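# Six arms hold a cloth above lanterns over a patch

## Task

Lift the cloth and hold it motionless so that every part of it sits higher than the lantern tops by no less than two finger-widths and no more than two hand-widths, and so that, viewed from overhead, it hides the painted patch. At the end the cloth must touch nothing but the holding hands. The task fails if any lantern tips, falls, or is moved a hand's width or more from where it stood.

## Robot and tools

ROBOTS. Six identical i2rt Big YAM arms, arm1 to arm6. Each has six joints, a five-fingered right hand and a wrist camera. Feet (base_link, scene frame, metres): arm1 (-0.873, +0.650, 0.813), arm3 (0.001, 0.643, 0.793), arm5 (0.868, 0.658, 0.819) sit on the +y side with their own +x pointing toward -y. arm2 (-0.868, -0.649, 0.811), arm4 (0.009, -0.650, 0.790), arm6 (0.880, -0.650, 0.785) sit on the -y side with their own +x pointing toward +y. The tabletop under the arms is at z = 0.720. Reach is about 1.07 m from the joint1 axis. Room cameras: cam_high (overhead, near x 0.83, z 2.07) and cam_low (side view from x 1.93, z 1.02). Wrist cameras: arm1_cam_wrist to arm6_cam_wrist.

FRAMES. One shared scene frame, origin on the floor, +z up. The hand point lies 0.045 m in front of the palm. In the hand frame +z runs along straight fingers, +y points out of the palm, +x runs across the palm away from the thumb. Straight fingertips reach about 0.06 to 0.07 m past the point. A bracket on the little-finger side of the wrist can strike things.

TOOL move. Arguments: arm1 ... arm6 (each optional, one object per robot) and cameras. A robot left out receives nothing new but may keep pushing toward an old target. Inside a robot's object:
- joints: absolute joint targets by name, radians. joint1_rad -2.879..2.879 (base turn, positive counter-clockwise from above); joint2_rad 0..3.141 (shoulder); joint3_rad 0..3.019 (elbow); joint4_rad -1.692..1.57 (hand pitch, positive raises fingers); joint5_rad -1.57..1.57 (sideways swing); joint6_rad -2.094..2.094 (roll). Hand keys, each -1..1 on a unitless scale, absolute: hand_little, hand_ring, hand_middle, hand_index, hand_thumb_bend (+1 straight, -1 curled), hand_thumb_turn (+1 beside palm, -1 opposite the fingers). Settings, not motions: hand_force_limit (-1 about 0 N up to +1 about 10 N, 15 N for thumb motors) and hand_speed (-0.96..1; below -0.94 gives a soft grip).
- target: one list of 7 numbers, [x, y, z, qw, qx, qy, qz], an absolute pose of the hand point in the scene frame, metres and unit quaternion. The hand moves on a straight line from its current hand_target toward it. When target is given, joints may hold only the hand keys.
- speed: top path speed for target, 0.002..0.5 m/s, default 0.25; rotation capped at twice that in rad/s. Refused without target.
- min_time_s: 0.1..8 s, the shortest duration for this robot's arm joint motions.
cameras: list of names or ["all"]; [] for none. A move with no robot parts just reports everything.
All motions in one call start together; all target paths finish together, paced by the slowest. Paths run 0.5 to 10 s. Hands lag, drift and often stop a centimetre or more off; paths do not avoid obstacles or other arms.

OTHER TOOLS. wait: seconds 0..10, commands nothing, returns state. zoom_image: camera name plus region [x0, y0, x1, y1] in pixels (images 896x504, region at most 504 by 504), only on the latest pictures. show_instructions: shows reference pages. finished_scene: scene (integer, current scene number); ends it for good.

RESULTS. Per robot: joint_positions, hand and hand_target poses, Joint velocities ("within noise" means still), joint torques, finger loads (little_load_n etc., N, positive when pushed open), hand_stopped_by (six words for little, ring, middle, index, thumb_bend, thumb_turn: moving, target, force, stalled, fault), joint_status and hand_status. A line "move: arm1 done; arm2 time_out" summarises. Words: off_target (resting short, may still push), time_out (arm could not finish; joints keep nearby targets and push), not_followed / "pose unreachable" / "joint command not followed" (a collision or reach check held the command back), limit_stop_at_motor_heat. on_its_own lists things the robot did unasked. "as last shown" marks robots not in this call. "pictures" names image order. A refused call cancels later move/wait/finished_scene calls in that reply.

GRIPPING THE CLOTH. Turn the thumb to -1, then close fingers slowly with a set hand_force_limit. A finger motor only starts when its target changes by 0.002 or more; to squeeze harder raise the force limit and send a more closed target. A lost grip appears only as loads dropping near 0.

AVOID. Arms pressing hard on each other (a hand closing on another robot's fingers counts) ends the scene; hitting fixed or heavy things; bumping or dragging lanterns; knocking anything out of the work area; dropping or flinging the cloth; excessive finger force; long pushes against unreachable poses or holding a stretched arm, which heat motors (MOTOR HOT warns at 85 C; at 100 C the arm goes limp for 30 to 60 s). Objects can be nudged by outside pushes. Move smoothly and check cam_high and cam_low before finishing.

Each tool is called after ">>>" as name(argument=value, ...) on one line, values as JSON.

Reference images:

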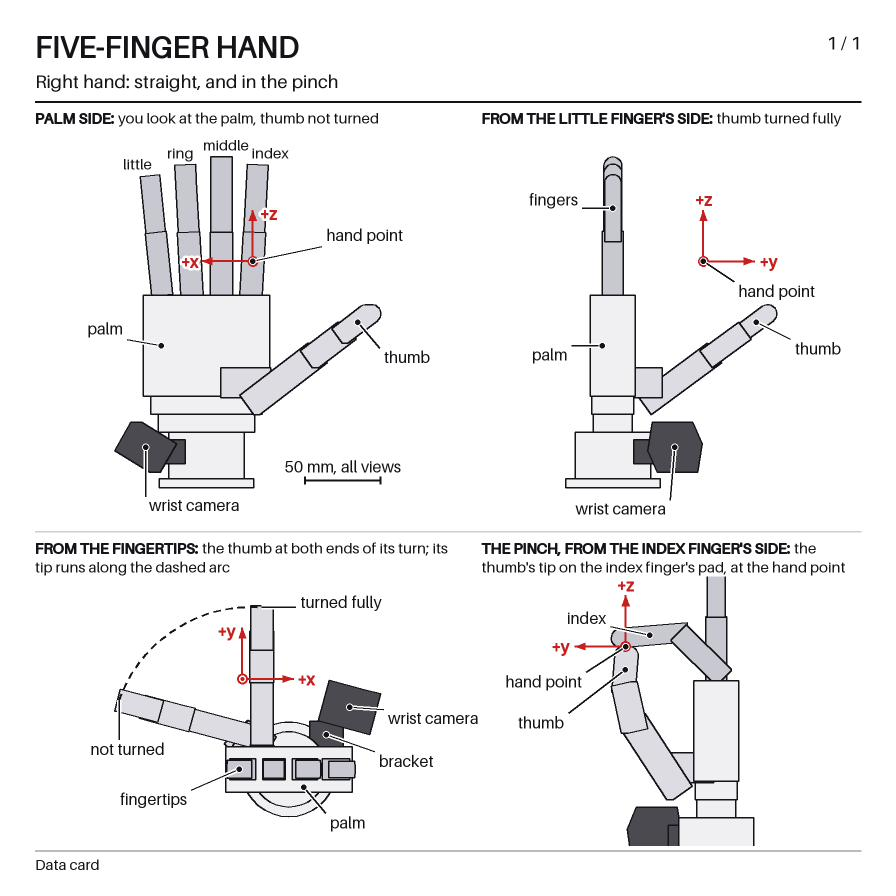

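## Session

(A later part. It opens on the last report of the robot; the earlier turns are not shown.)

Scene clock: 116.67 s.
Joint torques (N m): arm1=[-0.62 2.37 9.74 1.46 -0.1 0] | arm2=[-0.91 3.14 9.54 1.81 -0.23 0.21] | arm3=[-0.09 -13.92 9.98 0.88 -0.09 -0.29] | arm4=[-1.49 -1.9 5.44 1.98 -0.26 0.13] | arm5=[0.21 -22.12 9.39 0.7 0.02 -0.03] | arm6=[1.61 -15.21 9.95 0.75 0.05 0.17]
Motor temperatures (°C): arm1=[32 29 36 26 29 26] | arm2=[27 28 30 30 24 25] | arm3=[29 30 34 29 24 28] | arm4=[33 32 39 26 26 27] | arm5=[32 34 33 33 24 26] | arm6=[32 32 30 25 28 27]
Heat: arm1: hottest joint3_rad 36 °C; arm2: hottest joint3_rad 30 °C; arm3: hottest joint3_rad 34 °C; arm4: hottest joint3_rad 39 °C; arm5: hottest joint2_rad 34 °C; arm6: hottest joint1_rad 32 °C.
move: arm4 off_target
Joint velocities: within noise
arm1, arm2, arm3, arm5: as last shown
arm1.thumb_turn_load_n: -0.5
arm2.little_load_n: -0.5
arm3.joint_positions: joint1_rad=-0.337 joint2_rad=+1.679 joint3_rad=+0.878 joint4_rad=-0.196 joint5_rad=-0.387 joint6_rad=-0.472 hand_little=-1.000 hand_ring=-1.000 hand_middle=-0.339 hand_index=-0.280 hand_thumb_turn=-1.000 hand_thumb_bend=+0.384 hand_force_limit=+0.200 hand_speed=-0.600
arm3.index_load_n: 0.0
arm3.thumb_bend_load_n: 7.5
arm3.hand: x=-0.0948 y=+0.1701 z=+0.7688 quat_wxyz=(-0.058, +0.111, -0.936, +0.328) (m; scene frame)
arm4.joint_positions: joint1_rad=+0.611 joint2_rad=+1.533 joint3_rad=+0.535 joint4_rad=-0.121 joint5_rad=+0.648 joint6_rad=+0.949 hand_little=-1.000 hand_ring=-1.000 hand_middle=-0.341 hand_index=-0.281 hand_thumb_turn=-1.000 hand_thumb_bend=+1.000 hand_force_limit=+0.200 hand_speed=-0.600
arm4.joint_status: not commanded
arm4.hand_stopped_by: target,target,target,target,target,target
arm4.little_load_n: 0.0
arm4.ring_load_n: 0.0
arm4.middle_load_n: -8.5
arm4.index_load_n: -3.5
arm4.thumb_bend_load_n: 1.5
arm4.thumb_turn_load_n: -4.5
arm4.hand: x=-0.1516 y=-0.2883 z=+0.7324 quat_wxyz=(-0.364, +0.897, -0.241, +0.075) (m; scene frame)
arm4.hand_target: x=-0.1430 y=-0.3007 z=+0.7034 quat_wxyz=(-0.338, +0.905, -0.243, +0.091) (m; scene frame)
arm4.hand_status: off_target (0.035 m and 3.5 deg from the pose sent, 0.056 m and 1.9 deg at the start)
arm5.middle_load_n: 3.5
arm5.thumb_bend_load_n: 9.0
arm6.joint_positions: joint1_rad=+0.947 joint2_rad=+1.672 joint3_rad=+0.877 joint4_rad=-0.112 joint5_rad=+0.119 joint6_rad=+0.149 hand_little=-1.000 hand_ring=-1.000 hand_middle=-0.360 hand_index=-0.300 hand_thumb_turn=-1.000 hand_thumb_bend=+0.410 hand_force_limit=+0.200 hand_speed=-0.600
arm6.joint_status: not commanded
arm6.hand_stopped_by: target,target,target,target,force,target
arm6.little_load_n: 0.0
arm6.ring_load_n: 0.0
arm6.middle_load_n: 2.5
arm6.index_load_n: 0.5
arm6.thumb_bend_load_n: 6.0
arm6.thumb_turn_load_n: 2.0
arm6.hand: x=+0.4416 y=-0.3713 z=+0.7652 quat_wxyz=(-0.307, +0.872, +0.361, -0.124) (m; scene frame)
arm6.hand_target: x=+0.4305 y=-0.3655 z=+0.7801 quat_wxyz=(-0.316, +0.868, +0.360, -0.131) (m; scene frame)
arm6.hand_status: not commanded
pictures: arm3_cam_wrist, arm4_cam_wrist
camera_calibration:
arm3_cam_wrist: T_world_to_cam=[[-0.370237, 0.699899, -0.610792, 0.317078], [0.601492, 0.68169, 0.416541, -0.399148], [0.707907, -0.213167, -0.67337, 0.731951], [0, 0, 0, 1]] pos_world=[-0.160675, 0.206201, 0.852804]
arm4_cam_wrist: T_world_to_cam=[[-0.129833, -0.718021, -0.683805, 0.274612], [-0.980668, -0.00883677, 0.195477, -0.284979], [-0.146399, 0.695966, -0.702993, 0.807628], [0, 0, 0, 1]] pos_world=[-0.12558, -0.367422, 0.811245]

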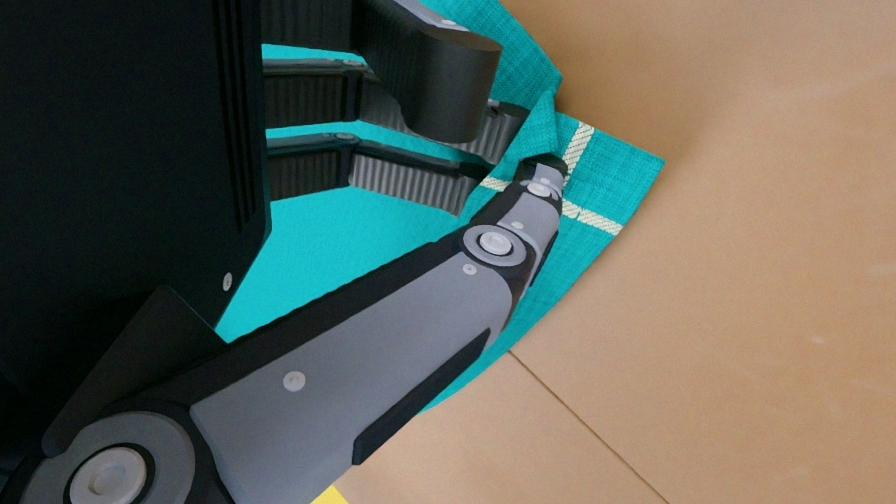

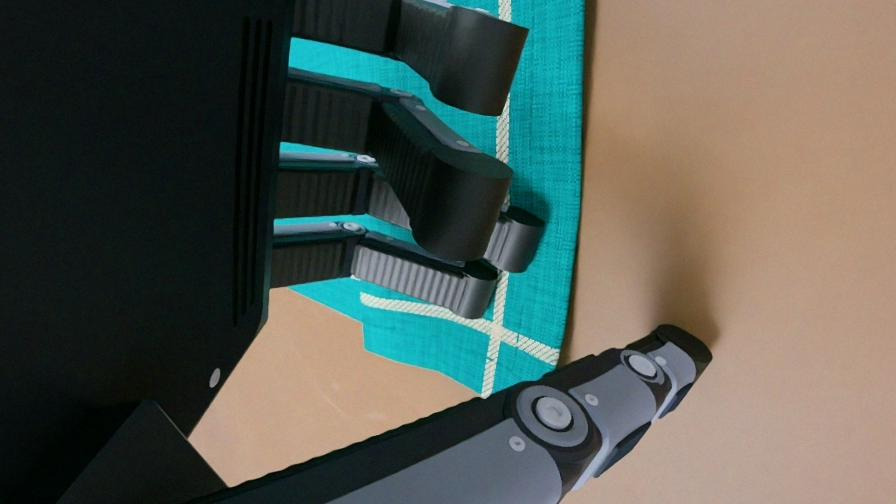

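>>> move(arm4={"target": [-0.146, -0.285, 0.765, 0.3540, -0.8987, 0.2408, -0.0949], "speed": 0.12, "joints": {"hand_index": -0.30, "hand_middle": -0.42}}, cameras=["arm4_cam_wrist"])

>>> move(arm4={"target": [-0.144, -0.276, 0.72, 0.3540, -0.8987, 0.2408, -0.0949], "speed": 0.1}, cameras=["arm4_cam_wrist"])

Scene clock: 118.20 s.
Joint torques (N m): arm1=[-0.73 2.37 9.74 1.47 -0.09 0] | arm2=[-1.03 3.08 9.52 1.78 -0.23 0.21] | arm3=[-0.15 -13.74 9.99 0.94 -0.08 -0.3] | arm4=[-1.38 -8.64 9.94 0.51 0.65 -0.16] | arm5=[0.15 -22.12 9.4 0.72 0.02 -0.03] | arm6=[1.79 -15.15 9.83 0.72 0.04 0.17]
Motor temperatures (°C): arm1=[31 29 36 26 29 26] | arm2=[27 28 30 30 24 25] | arm3=[29 30 34 29 24 28] | arm4=[33 32 39 26 26 27] | arm5=[32 34 33 33 24 26] | arm6=[31 32 30 25 28 27]
Heat: arm1: hottest joint3_rad 36 °C; arm2: hottest joint3_rad 30 °C; arm3: hottest joint3_rad 34 °C; arm4: hottest joint3_rad 39 °C; arm5: hottest joint2_rad 34 °C; arm6: hottest joint2_rad 32 °C.
move: arm4 off_target
Joint velocities: within noise
arm1, arm2, arm3, arm5, arm6: as last shown
arm1.thumb_turn_load_n: 0.0
arm2.little_load_n: 0.0
arm3.thumb_bend_load_n: 7.0
arm4.joint_positions: joint1_rad=+0.611 joint2_rad=+1.455 joint3_rad=+0.555 joint4_rad=-0.295 joint5_rad=+0.657 joint6_rad=+0.958 hand_little=-1.000 hand_ring=-1.000 hand_middle=-0.420 hand_index=-0.300 hand_thumb_turn=-1.000 hand_thumb_bend=+1.000 hand_force_limit=+0.200 hand_speed=-0.600
arm4.joint_status: all done
arm4.hand_stopped_by: target,target,target,target,target,target
arm4.little_load_n: 0.0
arm4.ring_load_n: 0.0
arm4.middle_load_n: 0.0
arm4.index_load_n: 0.0
arm4.thumb_bend_load_n: 0.0
arm4.thumb_turn_load_n: 0.0
arm4.hand: x=-0.1400 y=-0.3028 z=+0.7501 quat_wxyz=(-0.343, +0.904, -0.235, +0.104) (m; scene frame)
arm4.hand_target: x=-0.1457 y=-0.2855 z=+0.7652 quat_wxyz=(-0.354, +0.899, -0.241, +0.095) (m; scene frame)
arm4.hand_status: off_target (0.024 m and 1.9 deg from the pose sent, 0.033 m and 2.5 deg at the start)
arm5.middle_load_n: 4.0
arm5.thumb_bend_load_n: 9.5
arm5.thumb_turn_load_n: 1.0
arm6.index_load_n: 0.0
pictures: arm4_cam_wrist
camera_calibration:
arm4_cam_wrist: T_world_to_cam=[[-0.107761, -0.75512, -0.646669, 0.241765], [-0.988257, 0.0104818, 0.152444, -0.240088], [-0.108335, 0.655503, -0.747382, 0.858192], [0, 0, 0, 1]] pos_world=[-0.118244, -0.377469, 0.834339]

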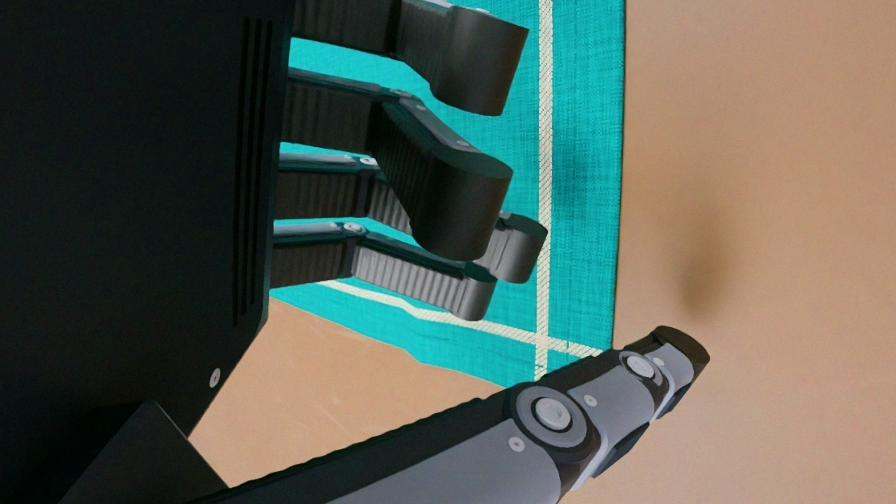

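Scene clock: 119.47 s.
Joint torques (N m): arm1=[-0.73 2.43 9.72 1.47 -0.09 0.01] | arm2=[-1.08 3.08 9.52 1.8 -0.23 0.22] | arm3=[-0.09 -13.74 9.98 0.9 -0.09 -0.29] | arm4=[-1.85 -4.13 7.66 2.19 0.43 0.07] | arm5=[0.21 -22.07 9.39 0.7 0.02 -0.03] | arm6=[1.96 -14.62 9.95 0.61 0.06 0.12]
Motor temperatures (°C): arm1=[31 29 36 26 29 26] | arm2=[27 28 30 30 24 25] | arm3=[29 30 34 29 24 28] | arm4=[33 32 39 26 26 27] | arm5=[32 34 33 33 24 26] | arm6=[31 32 30 25 28 27]
Heat: arm1: hottest joint3_rad 36 °C; arm2: hottest joint3_rad 30 °C; arm3: hottest joint3_rad 34 °C; arm4: hottest joint3_rad 39 °C; arm5: hottest joint2_rad 34 °C; arm6: hottest joint2_rad 32 °C.
move: arm4 off_target
Joint velocities: within noise
arm1, arm2, arm3, arm5, arm6: as last shown
arm2.thumb_bend_load_n: 0.5
arm3.index_load_n: 0.5
arm4.joint_positions: joint1_rad=+0.596 joint2_rad=+1.541 joint3_rad=+0.557 joint4_rad=-0.152 joint5_rad=+0.653 joint6_rad=+0.915 hand_little=-1.000 hand_ring=-1.000 hand_middle=-0.420 hand_index=-0.301 hand_thumb_turn=-1.000 hand_thumb_bend=+1.000 hand_force_limit=+0.200 hand_speed=-0.600
arm4.joint_status: not commanded
arm4.hand_stopped_by: target,target,target,target,target,target
arm4.little_load_n: 0.0
arm4.ring_load_n: 0.0
arm4.middle_load_n: 0.0
arm4.index_load_n: -4.0
arm4.thumb_bend_load_n: 2.0
arm4.thumb_turn_load_n: -4.0
arm4.hand: x=-0.1457 y=-0.2846 z=+0.7325 quat_wxyz=(-0.358, +0.900, -0.230, +0.092) (m; scene frame)
arm4.hand_target: x=-0.1437 y=-0.2769 z=+0.7208 quat_wxyz=(-0.354, +0.899, -0.241, +0.095) (m; scene frame)
arm4.hand_status: off_target (0.015 m and 1.4 deg from the pose sent, 0.040 m and 1.9 deg at the start)
arm5.thumb_bend_load_n: 9.0
arm5.thumb_turn_load_n: 1.5
arm6.thumb_turn_load_n: 2.5
pictures: arm4_cam_wrist
camera_calibration:
arm4_cam_wrist: T_world_to_cam=[[-0.100758, -0.73475, -0.670813, 0.26793], [-0.986675, -0.01278, 0.1622, -0.256763], [-0.127749, 0.678217, -0.723672, 0.818811], [0, 0, 0, 1]] pos_world=[-0.121743, -0.361752, 0.813928]

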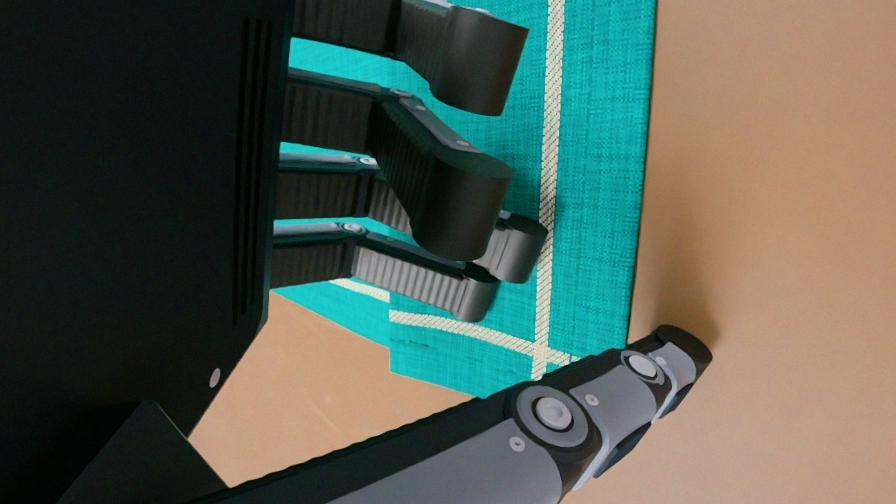

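>>> move(arm4={"target": [-0.144, -0.255, 0.765, 0.3540, -0.8987, 0.2408, -0.0949], "speed": 0.12}, cameras=["arm4_cam_wrist"])

>>> move(arm4={"target": [-0.142, -0.248, 0.705, 0.3540, -0.8987, 0.2408, -0.0949], "speed": 0.1}, cameras=["arm4_cam_wrist"])

Scene clock: 120.97 s.
Joint torques (N m): arm1=[-0.56 2.32 9.73 1.44 -0.09 0] | arm2=[-1.03 3.14 9.55 1.8 -0.23 0.21] | arm3=[-0.32 -13.92 9.98 0.9 -0.08 -0.3] | arm4=[-1.44 -9.58 9.99 0.61 0.43 -0.17] | arm5=[0.21 -22.12 9.39 0.7 0.02 -0.03] | arm6=[2.55 -14.97 9.89 0.51 0.1 0.14]
Motor temperatures (°C): arm1=[31 29 36 26 29 26] | arm2=[27 28 30 30 24 25] | arm3=[29 30 35 29 24 28] | arm4=[33 32 39 26 26 27] | arm5=[32 34 33 33 24 26] | arm6=[31 32 30 25 28 27]
Heat: arm1: hottest joint3_rad 36 °C; arm2: hottest joint3_rad 30 °C; arm3: hottest joint3_rad 35 °C; arm4: hottest joint3_rad 39 °C; arm5: hottest joint2_rad 34 °C; arm6: hottest joint2_rad 32 °C.
move: arm4 off_target
Joint velocities: within noise
arm1, arm2, arm3, arm6: as last shown
arm2.thumb_bend_load_n: 0.0
arm3.ring_load_n: 0.5
arm3.middle_load_n: 4.5
arm3.index_load_n: 0.0
arm3.thumb_turn_load_n: 0.5
arm4.joint_positions: joint1_rad=+0.560 joint2_rad=+1.509 joint3_rad=+0.614 joint4_rad=-0.263 joint5_rad=+0.640 joint6_rad=+0.901 hand_little=-1.000 hand_ring=-1.000 hand_middle=-0.420 hand_index=-0.300 hand_thumb_turn=-1.000 hand_thumb_bend=+1.000 hand_force_limit=+0.200 hand_speed=-0.600
arm4.joint_status: not commanded
arm4.hand_stopped_by: target,target,target,target,target,target
arm4.little_load_n: 0.0
arm4.ring_load_n: 0.5
arm4.middle_load_n: 0.0
arm4.index_load_n: 0.0
arm4.thumb_bend_load_n: 0.0
arm4.thumb_turn_load_n: 0.0
arm4.hand: x=-0.1388 y=-0.2724 z=+0.7506 quat_wxyz=(-0.344, +0.903, -0.236, +0.104) (m; scene frame)
arm4.hand_target: x=-0.1436 y=-0.2555 z=+0.7652 quat_wxyz=(-0.354, +0.899, -0.241, +0.095) (m; scene frame)
arm4.hand_status: off_target (0.023 m and 1.7 deg from the pose sent, 0.044 m and 1.4 deg at the start)
arm5.joint_positions: joint1_rad=-0.571 joint2_rad=+1.984 joint3_rad=+1.282 joint4_rad=-0.172 joint5_rad=+0.106 joint6_rad=+0.128 hand_little=-1.000 hand_ring=-1.000 hand_middle=-0.336 hand_index=-0.280 hand_thumb_turn=-1.000 hand_thumb_bend=+0.383 hand_force_limit=+0.200 hand_speed=-0.600
arm5.joint_status: not commanded
arm5.hand_stopped_by: target,target,force,target,force,target
arm5.little_load_n: 0.0
arm5.ring_load_n: 0.0
arm5.middle_load_n: 4.0
arm5.index_load_n: 0.0
arm5.thumb_bend_load_n: 9.5
arm5.thumb_turn_load_n: 1.5
arm5.hand: x=+0.5000 y=+0.1114 z=+0.7742 quat_wxyz=(+0.133, -0.358, -0.869, +0.315) (m; scene frame)
arm5.hand_target: x=+0.4903 y=+0.1003 z=+0.7903 quat_wxyz=(+0.136, -0.358, -0.864, +0.328) (m; scene frame)
arm5.hand_status: not commanded
arm6.middle_load_n: 2.0
arm6.thumb_turn_load_n: 2.0
pictures: arm4_cam_wrist
camera_calibration:
arm4_cam_wrist: T_world_to_cam=[[-0.10948, -0.75241, -0.649533, 0.267843], [-0.988282, 0.0124723, 0.152129, -0.238608], [-0.106362, 0.658577, -0.744959, 0.83812], [0, 0, 0, 1]] pos_world=[-0.117345, -0.347463, 0.834636]

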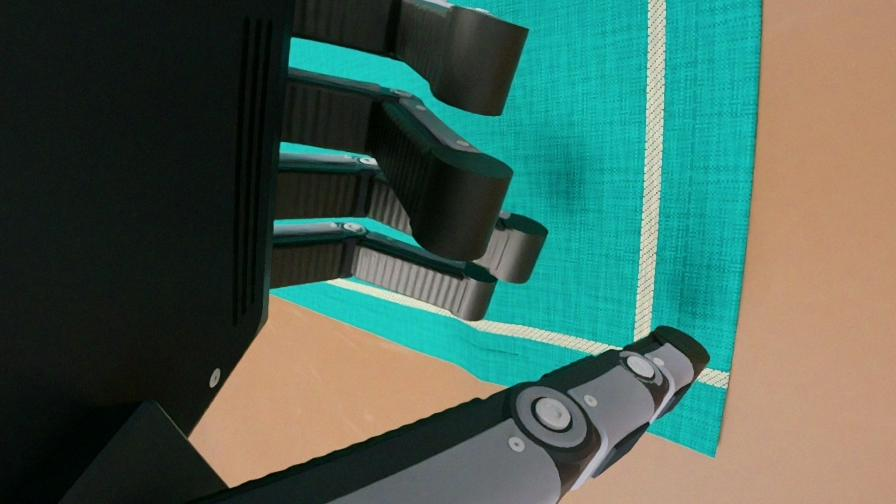

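Scene clock: 122.27 s.
Joint torques (N m): arm1=[-0.67 2.32 9.73 1.46 -0.09 0.01] | arm2=[-1.03 3.02 9.55 1.77 -0.23 0.2] | arm3=[-0.26 -13.68 9.98 0.9 -0.09 -0.29] | arm4=[-1.49 -4.07 6.31 1.37 0.15 -0.14] | arm5=[0.21 -22.12 9.4 0.7 0.02 -0.03] | arm6=[1.96 -14.86 9.87 0.65 0.04 0.11]
Motor temperatures (°C): arm1=[31 29 36 26 29 26] | arm2=[27 27 30 30 24 25] | arm3=[29 30 35 29 24 28] | arm4=[33 32 39 26 26 27] | arm5=[32 34 33 33 24 26] | arm6=[31 32 30 25 28 27]
Heat: arm1: hottest joint3_rad 36 °C; arm2: hottest joint3_rad 30 °C; arm3: hottest joint3_rad 35 °C; arm4: hottest joint3_rad 39 °C; arm5: hottest joint2_rad 34 °C; arm6: hottest joint2_rad 32 °C.
move: arm4 off_target
Joint velocities: within noise
arm1, arm2, arm3, arm5, arm6: as last shown
arm1.thumb_turn_load_n: -0.5
arm3.little_load_n: -0.5
arm3.ring_load_n: 0.0
arm3.thumb_turn_load_n: 1.0
arm4.joint_positions: joint1_rad=+0.545 joint2_rad=+1.607 joint3_rad=+0.624 joint4_rad=-0.065 joint5_rad=+0.639 joint6_rad=+0.882 hand_little=-1.000 hand_ring=-1.000 hand_middle=-0.420 hand_index=-0.300 hand_thumb_turn=-1.000 hand_thumb_bend=+1.000 hand_force_limit=+0.200 hand_speed=-0.600
arm4.joint_status: not commanded
arm4.hand_stopped_by: target,target,target,target,target,target
arm4.little_load_n: 0.5
arm4.ring_load_n: 0.5
arm4.middle_load_n: 0.0
arm4.index_load_n: 0.0
arm4.thumb_bend_load_n: 1.0
arm4.thumb_turn_load_n: -4.0
arm4.hand: x=-0.1509 y=-0.2391 z=+0.7357 quat_wxyz=(-0.378, +0.889, -0.249, +0.073) (m; scene frame)
arm4.hand_target: x=-0.1414 y=-0.2501 z=+0.7075 quat_wxyz=(-0.354, +0.899, -0.241, +0.095) (m; scene frame)
arm4.hand_status: off_target (0.033 m and 4.0 deg from the pose sent, 0.052 m and 1.7 deg at the start)
arm5.little_load_n: 0.5
arm6.middle_load_n: 2.5
arm6.thumb_turn_load_n: 2.5
pictures: arm4_cam_wrist
camera_calibration:
arm4_cam_wrist: T_world_to_cam=[[-0.140899, -0.692436, -0.707588, 0.334154], [-0.980509, -0.00125283, 0.196471, -0.283417], [-0.13693, 0.721478, -0.678763, 0.765514], [0, 0, 0, 1]] pos_world=[-0.125989, -0.321276, 0.811729]

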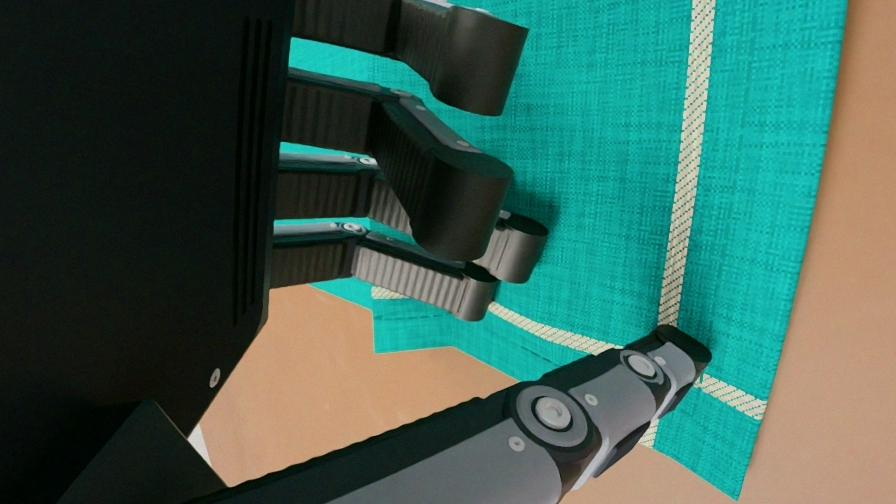

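>>> move(arm4={"joints": {"hand_index": -0.25, "hand_middle": -0.33}})

>>> move(arm4={"joints": {"hand_thumb_bend": 0.1}}, cameras=["arm4_cam_wrist"])

Scene clock: 122.97 s.
Joint torques (N m): arm1=[-0.62 2.37 9.73 1.44 -0.09 0] | arm2=[-1.03 3.08 9.55 1.78 -0.23 0.2] | arm3=[-0.15 -13.74 9.98 0.88 -0.08 -0.29] | arm4=[-1.49 -4.01 6.32 1.36 0.15 -0.13] | arm5=[0.15 -22.12 9.4 0.72 0.02 -0.03] | arm6=[1.44 -14.8 9.91 0.61 0.04 0.15]
Motor temperatures (°C): arm1=[31 29 36 26 29 26] | arm2=[27 27 30 30 24 25] | arm3=[29 30 35 29 24 28] | arm4=[33 32 39 26 26 27] | arm5=[32 34 33 33 24 26] | arm6=[31 32 30 25 28 27]
Heat: arm1: hottest joint3_rad 36 °C; arm2: hottest joint3_rad 30 °C; arm3: hottest joint3_rad 35 °C; arm4: hottest joint3_rad 39 °C; arm5: hottest joint2_rad 34 °C; arm6: hottest joint2_rad 32 °C.
move: arm4 done
Joint velocities: within noise
arm1.joint_positions: joint1_rad=-0.769 joint2_rad=+0.580 joint3_rad=+1.413 joint4_rad=-1.635 joint5_rad=-0.148 joint6_rad=-1.247 hand_little=+1.000 hand_ring=+1.000 hand_middle=+1.000 hand_index=+1.000 hand_thumb_turn=+1.000 hand_thumb_bend=+1.000 hand_force_limit=+0.000 hand_speed=-0.800
arm1.joint_status: not commanded
arm1.hand_stopped_by: target,target,target,target,target,target
arm1.little_load_n: 0.0
arm1.ring_load_n: 0.0
arm1.middle_load_n: 0.0
arm1.index_load_n: 0.0
arm1.thumb_bend_load_n: 0.0
arm1.thumb_turn_load_n: 0.0
arm1.hand: x=-0.9874 y=+0.5535 z=+1.2626 quat_wxyz=(+0.287, +0.245, -0.890, +0.255) (m; scene frame)
arm1.hand_target: x=-0.9870 y=+0.5539 z=+1.2707 quat_wxyz=(+0.296, +0.245, -0.886, +0.261) (m; scene frame)
arm1.hand_status: not commanded
arm2.joint_positions: joint1_rad=-0.190 joint2_rad=+0.599 joint3_rad=+1.434 joint4_rad=-1.566 joint5_rad=-0.217 joint6_rad=-1.305 hand_little=+1.000 hand_ring=+1.000 hand_middle=+1.000 hand_index=+1.000 hand_thumb_turn=+1.000 hand_thumb_bend=+1.000 hand_force_limit=+0.000 hand_speed=-0.800
arm2.joint_status: not commanded
arm2.hand_stopped_by: target,target,target,target,target,target
arm2.little_load_n: 0.0
arm2.ring_load_n: 0.0
arm2.middle_load_n: 0.0
arm2.index_load_n: 0.0
arm2.thumb_bend_load_n: 0.0
arm2.thumb_turn_load_n: 0.0
arm2.hand: x=-0.8190 y=-0.4776 z=+1.2763 quat_wxyz=(-0.360, +0.759, +0.501, +0.210) (m; scene frame)
arm2.hand_target: x=-0.8190 y=-0.4777 z=+1.2867 quat_wxyz=(-0.368, +0.753, +0.499, +0.218) (m; scene frame)
arm2.hand_status: not commanded
arm3, arm5, arm6: as last shown
arm3.little_load_n: 0.0
arm4.joint_positions: joint1_rad=+0.545 joint2_rad=+1.607 joint3_rad=+0.624 joint4_rad=-0.065 joint5_rad=+0.639 joint6_rad=+0.882 hand_little=-1.000 hand_ring=-1.000 hand_middle=-0.330 hand_index=-0.250 hand_thumb_turn=-1.000 hand_thumb_bend=+1.000 hand_force_limit=+0.200 hand_speed=-0.600
arm4.joint_status: all done
arm4.hand_stopped_by: target,target,target,target,target,target
arm4.little_load_n: 0.0
arm4.ring_load_n: 0.0
arm4.middle_load_n: -0.5
arm4.index_load_n: 0.0
arm4.thumb_bend_load_n: 1.0
arm4.thumb_turn_load_n: -4.5
arm4.hand: x=-0.1509 y=-0.2391 z=+0.7357 quat_wxyz=(-0.378, +0.889, -0.249, +0.073) (m; scene frame)
arm4.hand_target: x=-0.1414 y=-0.2502 z=+0.7074 quat_wxyz=(-0.354, +0.899, -0.241, +0.095) (m; scene frame)
arm4.hand_status: not commanded
arm5.little_load_n: 0.0
arm5.thumb_bend_load_n: 9.0
arm6.index_load_n: 0.5
arm6.thumb_bend_load_n: 5.5
pictures: none

Scene clock: 124.87 s.
Joint torques (N m): arm1=[-0.67 2.32 9.74 1.46 -0.09 0] | arm2=[-1.03 3.19 9.55 1.78 -0.23 0.21] | arm3=[-0.26 -13.68 9.96 0.91 -0.1 -0.3] | arm4=[-1.38 -4.78 6.01 0.88 0.16 -0.13] | arm5=[0.21 -22.12 9.4 0.72 0.02 -0.03] | arm6=[1.96 -15.44 9.87 0.64 0.05 0.14]
Motor temperatures (°C): arm1=[31 29 36 26 29 26] | arm2=[27 27 30 29 24 25] | arm3=[29 30 35 29 24 28] | arm4=[33 32 38 26 26 27] | arm5=[32 34 34 33 24 26] | arm6=[31 32 30 25 28 27]
Heat: arm1: hottest joint3_rad 36 °C; arm2: hottest joint3_rad 30 °C; arm3: hottest joint3_rad 35 °C; arm4: hottest joint3_rad 38 °C; arm5: hottest joint2_rad 34 °C; arm6: hottest joint2_rad 32 °C.
move: arm4 off_target
Joint velocities: within noise
arm1, arm2, arm3, arm5, arm6: as last shown
arm3.index_load_n: 0.5
arm3.thumb_bend_load_n: 7.5
arm4.joint_positions: joint1_rad=+0.545 joint2_rad=+1.615 joint3_rad=+0.627 joint4_rad=-0.054 joint5_rad=+0.639 joint6_rad=+0.882 hand_little=-1.000 hand_ring=-1.000 hand_middle=-0.330 hand_index=-0.250 hand_thumb_turn=-1.000 hand_thumb_bend=+0.399 hand_force_limit=+0.200 hand_speed=-0.600
arm4.joint_status: hand_thumb_bend off_target (ended at +0.399, target +0.100)
arm4.hand_stopped_by: target,target,target,target,force,target
arm4.little_load_n: 0.0
arm4.ring_load_n: 0.0
arm4.middle_load_n: -1.0
arm4.index_load_n: -1.0
arm4.thumb_bend_load_n: 10.0
arm4.thumb_turn_load_n: 2.0
arm4.hand: x=-0.1523 y=-0.2365 z=+0.7350 quat_wxyz=(-0.380, +0.888, -0.250, +0.071) (m; scene frame)
arm4.hand_target: x=-0.1414 y=-0.2501 z=+0.7075 quat_wxyz=(-0.354, +0.899, -0.241, +0.095) (m; scene frame)
arm4.hand_status: not commanded
arm6.thumb_bend_load_n: 6.0
arm6.thumb_turn_load_n: 2.0
pictures: arm4_cam_wrist
camera_calibration:
arm4_cam_wrist: T_world_to_cam=[[-0.143343, -0.688201, -0.711219, 0.338576], [-0.979841, -0.00235892, 0.199766, -0.287276], [-0.139157, 0.725516, -0.673989, 0.760012], [0, 0, 0, 1]] pos_world=[-0.127192, -0.319071, 0.810429]

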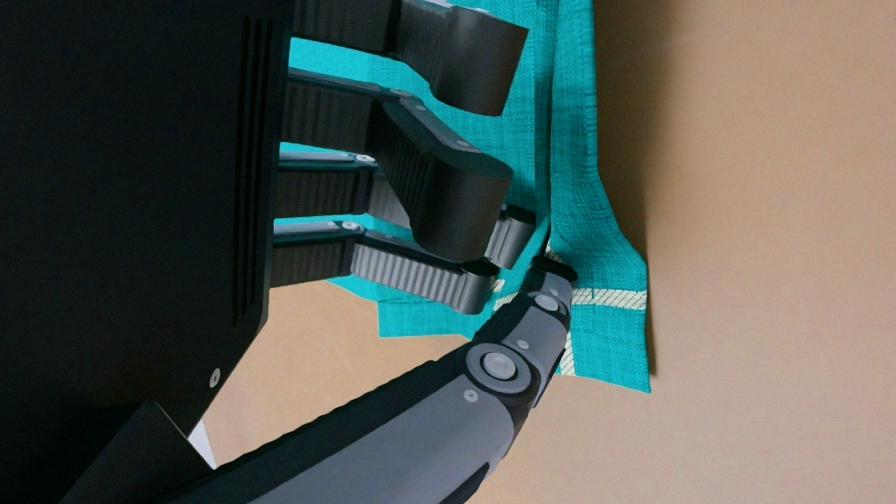

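>>> move(arm4={"target": [-0.148, -0.260, 0.79, 0.3540, -0.8987, 0.2408, -0.0949], "speed": 0.06}, cameras=["all"])

Scene clock: 127.00 s.
Joint torques (N m): arm1=[-0.67 2.32 9.74 1.46 -0.09 0.01] | arm2=[-1.08 3.14 9.52 1.78 -0.23 0.21] | arm3=[-0.09 -13.92 9.55 0.92 -0.09 -0.28] | arm4=[0.38 -9.29 10.33 0.34 0.58 0.04] | arm5=[0.15 -22.07 9.39 0.7 0.02 -0.03] | arm6=[1.49 -14.8 9.95 0.94 0.08 0.14]
Motor temperatures (°C): arm1=[31 29 36 26 29 26] | arm2=[27 27 30 29 24 25] | arm3=[29 30 35 29 24 28] | arm4=[33 32 38 26 26 27] | arm5=[31 34 34 33 24 26] | arm6=[31 32 30 25 28 27]
Heat: arm1: hottest joint3_rad 36 °C; arm2: hottest joint3_rad 30 °C; arm3: hottest joint3_rad 35 °C; arm4: hottest joint3_rad 38 °C; arm5: hottest joint2_rad 34 °C; arm6: hottest joint2_rad 32 °C.
move: arm4 off_target
Joint velocities: within noise
arm1, arm2, arm5, arm6: as last shown
arm3.joint_positions: joint1_rad=-0.337 joint2_rad=+1.679 joint3_rad=+0.885 joint4_rad=-0.196 joint5_rad=-0.387 joint6_rad=-0.472 hand_little=-1.000 hand_ring=-1.000 hand_middle=-0.339 hand_index=-0.280 hand_thumb_turn=-1.000 hand_thumb_bend=+0.384 hand_force_limit=+0.200 hand_speed=-0.600
arm3.joint_status: not commanded
arm3.hand_stopped_by: target,target,target,target,force,target
arm3.little_load_n: -0.5
arm3.ring_load_n: 0.0
arm3.middle_load_n: 4.5
arm3.index_load_n: 0.5
arm3.thumb_bend_load_n: 7.0
arm3.thumb_turn_load_n: 1.0
arm3.hand: x=-0.0961 y=+0.1667 z=+0.7712 quat_wxyz=(-0.056, +0.112, -0.935, +0.331) (m; scene frame)
arm3.hand_target: x=-0.0997 y=+0.1506 z=+0.7904 quat_wxyz=(-0.046, +0.122, -0.929, +0.348) (m; scene frame)
arm3.hand_status: not commanded
arm4.joint_positions: joint1_rad=+0.553 joint2_rad=+1.443 joint3_rad=+0.638 joint4_rad=-0.358 joint5_rad=+0.644 joint6_rad=+0.904 hand_little=-1.000 hand_ring=-1.000 hand_middle=-0.330 hand_index=-0.250 hand_thumb_turn=-1.000 hand_thumb_bend=+0.399 hand_force_limit=+0.200 hand_speed=-0.600
arm4.joint_status: not commanded
arm4.hand_stopped_by: target,target,target,target,force,target
arm4.little_load_n: 0.5
arm4.ring_load_n: 0.5
arm4.middle_load_n: 5.0
arm4.index_load_n: 0.0
arm4.thumb_bend_load_n: 7.0
arm4.thumb_turn_load_n: 2.0
arm4.hand: x=-0.1352 y=-0.2711 z=+0.7754 quat_wxyz=(-0.344, +0.901, -0.241, +0.107) (m; scene frame)
arm4.hand_target: x=-0.1477 y=-0.2604 z=+0.7900 quat_wxyz=(-0.354, +0.899, -0.241, +0.095) (m; scene frame)
arm4.hand_status: off_target (0.022 m and 1.9 deg from the pose sent, 0.060 m and 4.4 deg at the start)
arm5.index_load_n: 0.5
arm6.middle_load_n: 2.0
arm6.index_load_n: 0.0
arm6.thumb_turn_load_n: 1.5
pictures: arm1_cam_wrist, arm2_cam_wrist, arm3_cam_wrist, arm4_cam_wrist, arm5_cam_wrist, arm6_cam_wrist, cam_high, cam_low
camera_calibration:
arm3_cam_wrist: T_world_to_cam=[[-0.371636, 0.695973, -0.614417, 0.323747], [0.602488, 0.684325, 0.410739, -0.392999], [0.706325, -0.217534, -0.673636, 0.734468], [0, 0, 0, 1]] pos_world=[-0.161679, 0.203391, 0.8551]
arm4_cam_wrist: T_world_to_cam=[[-0.116096, -0.751486, -0.649454, 0.28455], [-0.988496, 0.0235978, 0.149398, -0.233752], [-0.0969448, 0.659327, -0.74558, 0.858004], [0, 0, 0, 1]] pos_world=[-0.114848, -0.346354, 0.859434]
arm5_cam_wrist: T_world_to_cam=[[0.334289, 0.714163, -0.614998, 0.228263], [0.940184, -0.298124, 0.164853, -0.549929], [-0.0656137, -0.63332, -0.771104, 0.812847], [0, 0, 0, 1]] pos_world=[0.494063, 0.187828, 0.857828]
arm6_cam_wrist: T_world_to_cam=[[0.738959, -0.328867, -0.588036, -0.00113956], [-0.311611, -0.940645, 0.13448, -0.29452], [-0.59736, 0.0838636, -0.797577, 1.0206], [0, 0, 0, 1]] pos_world=[0.518733, -0.363005, 0.852946]

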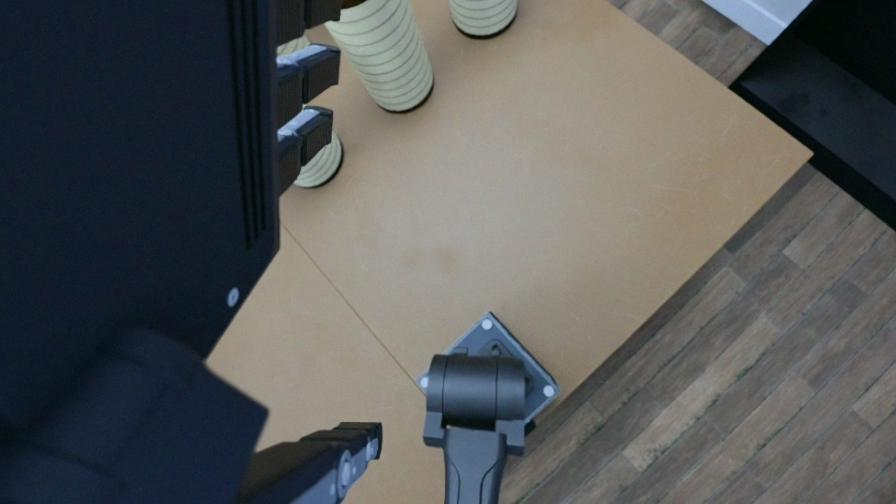

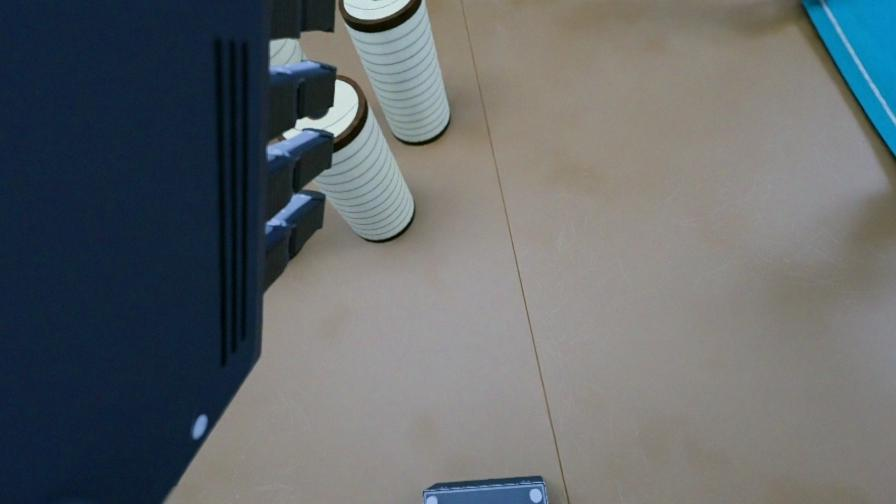

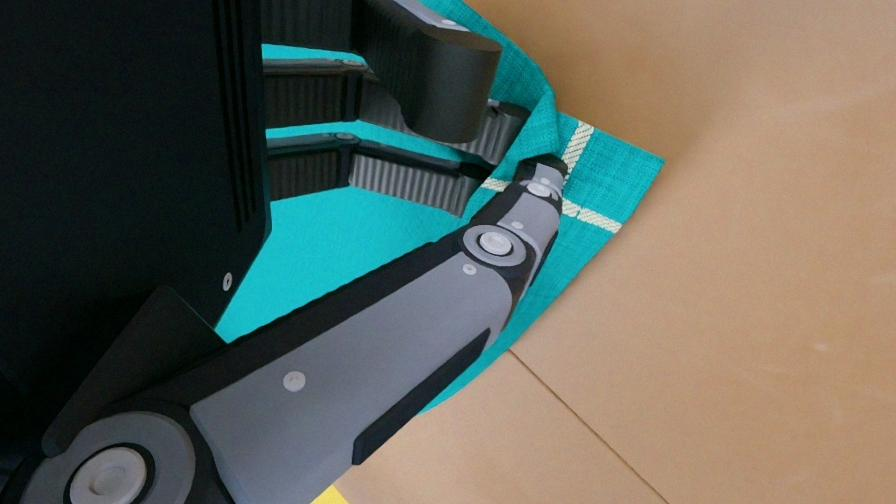

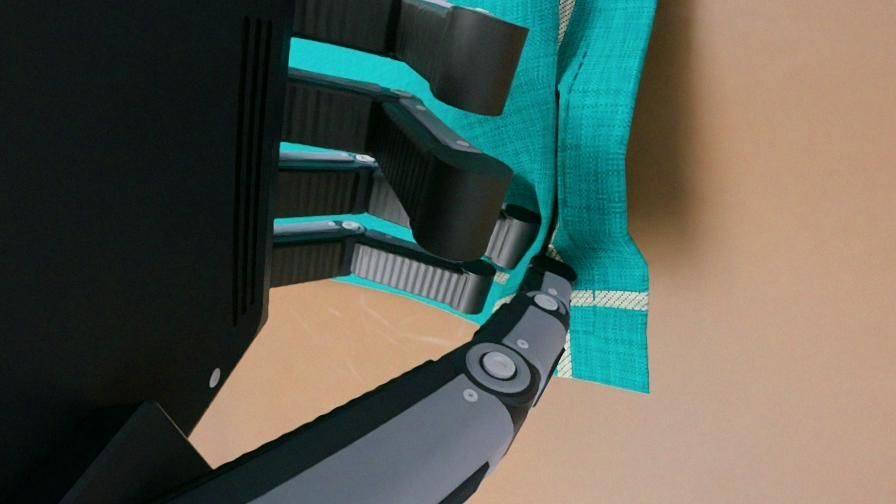

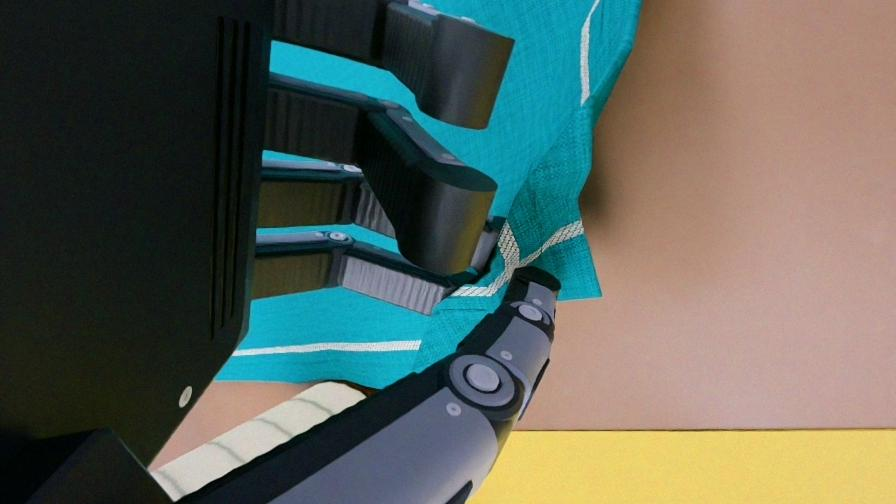

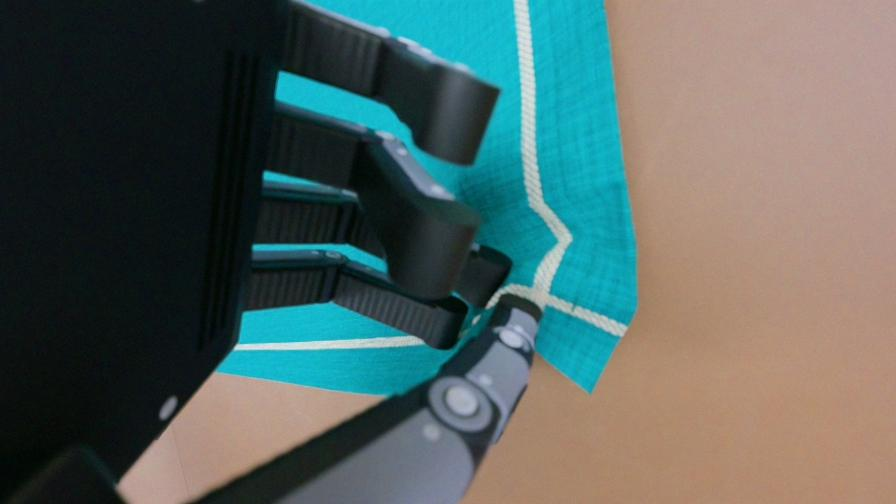

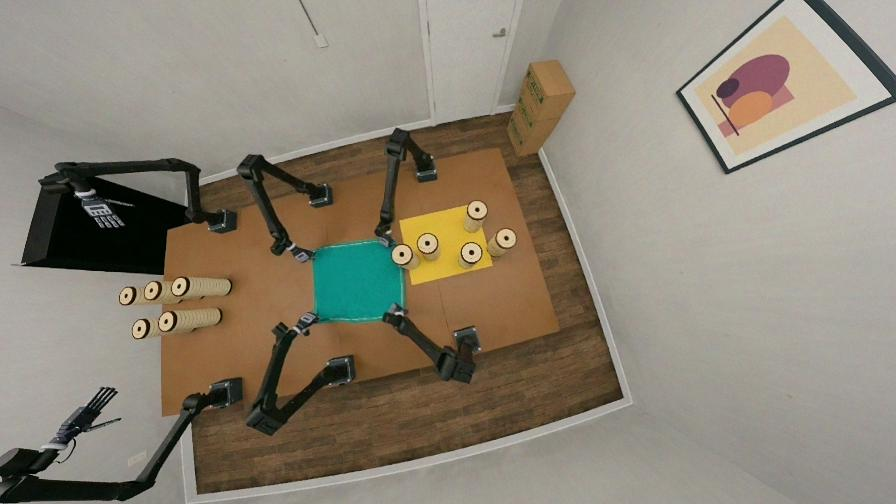

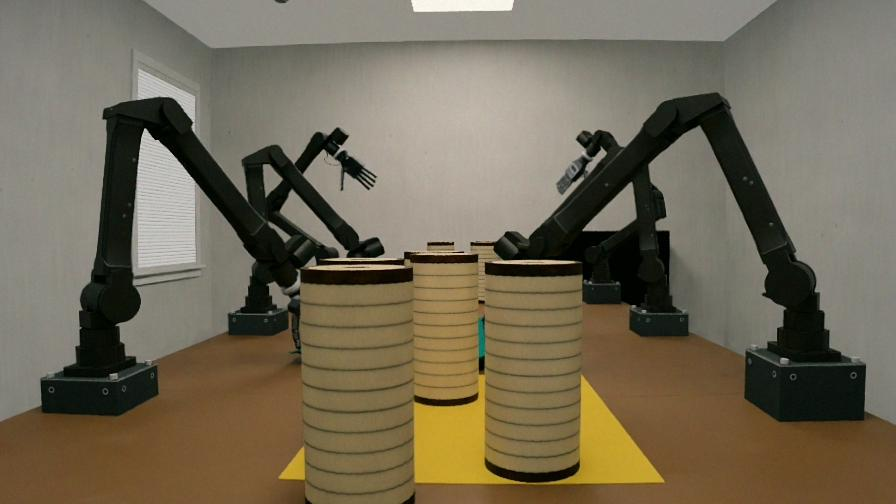

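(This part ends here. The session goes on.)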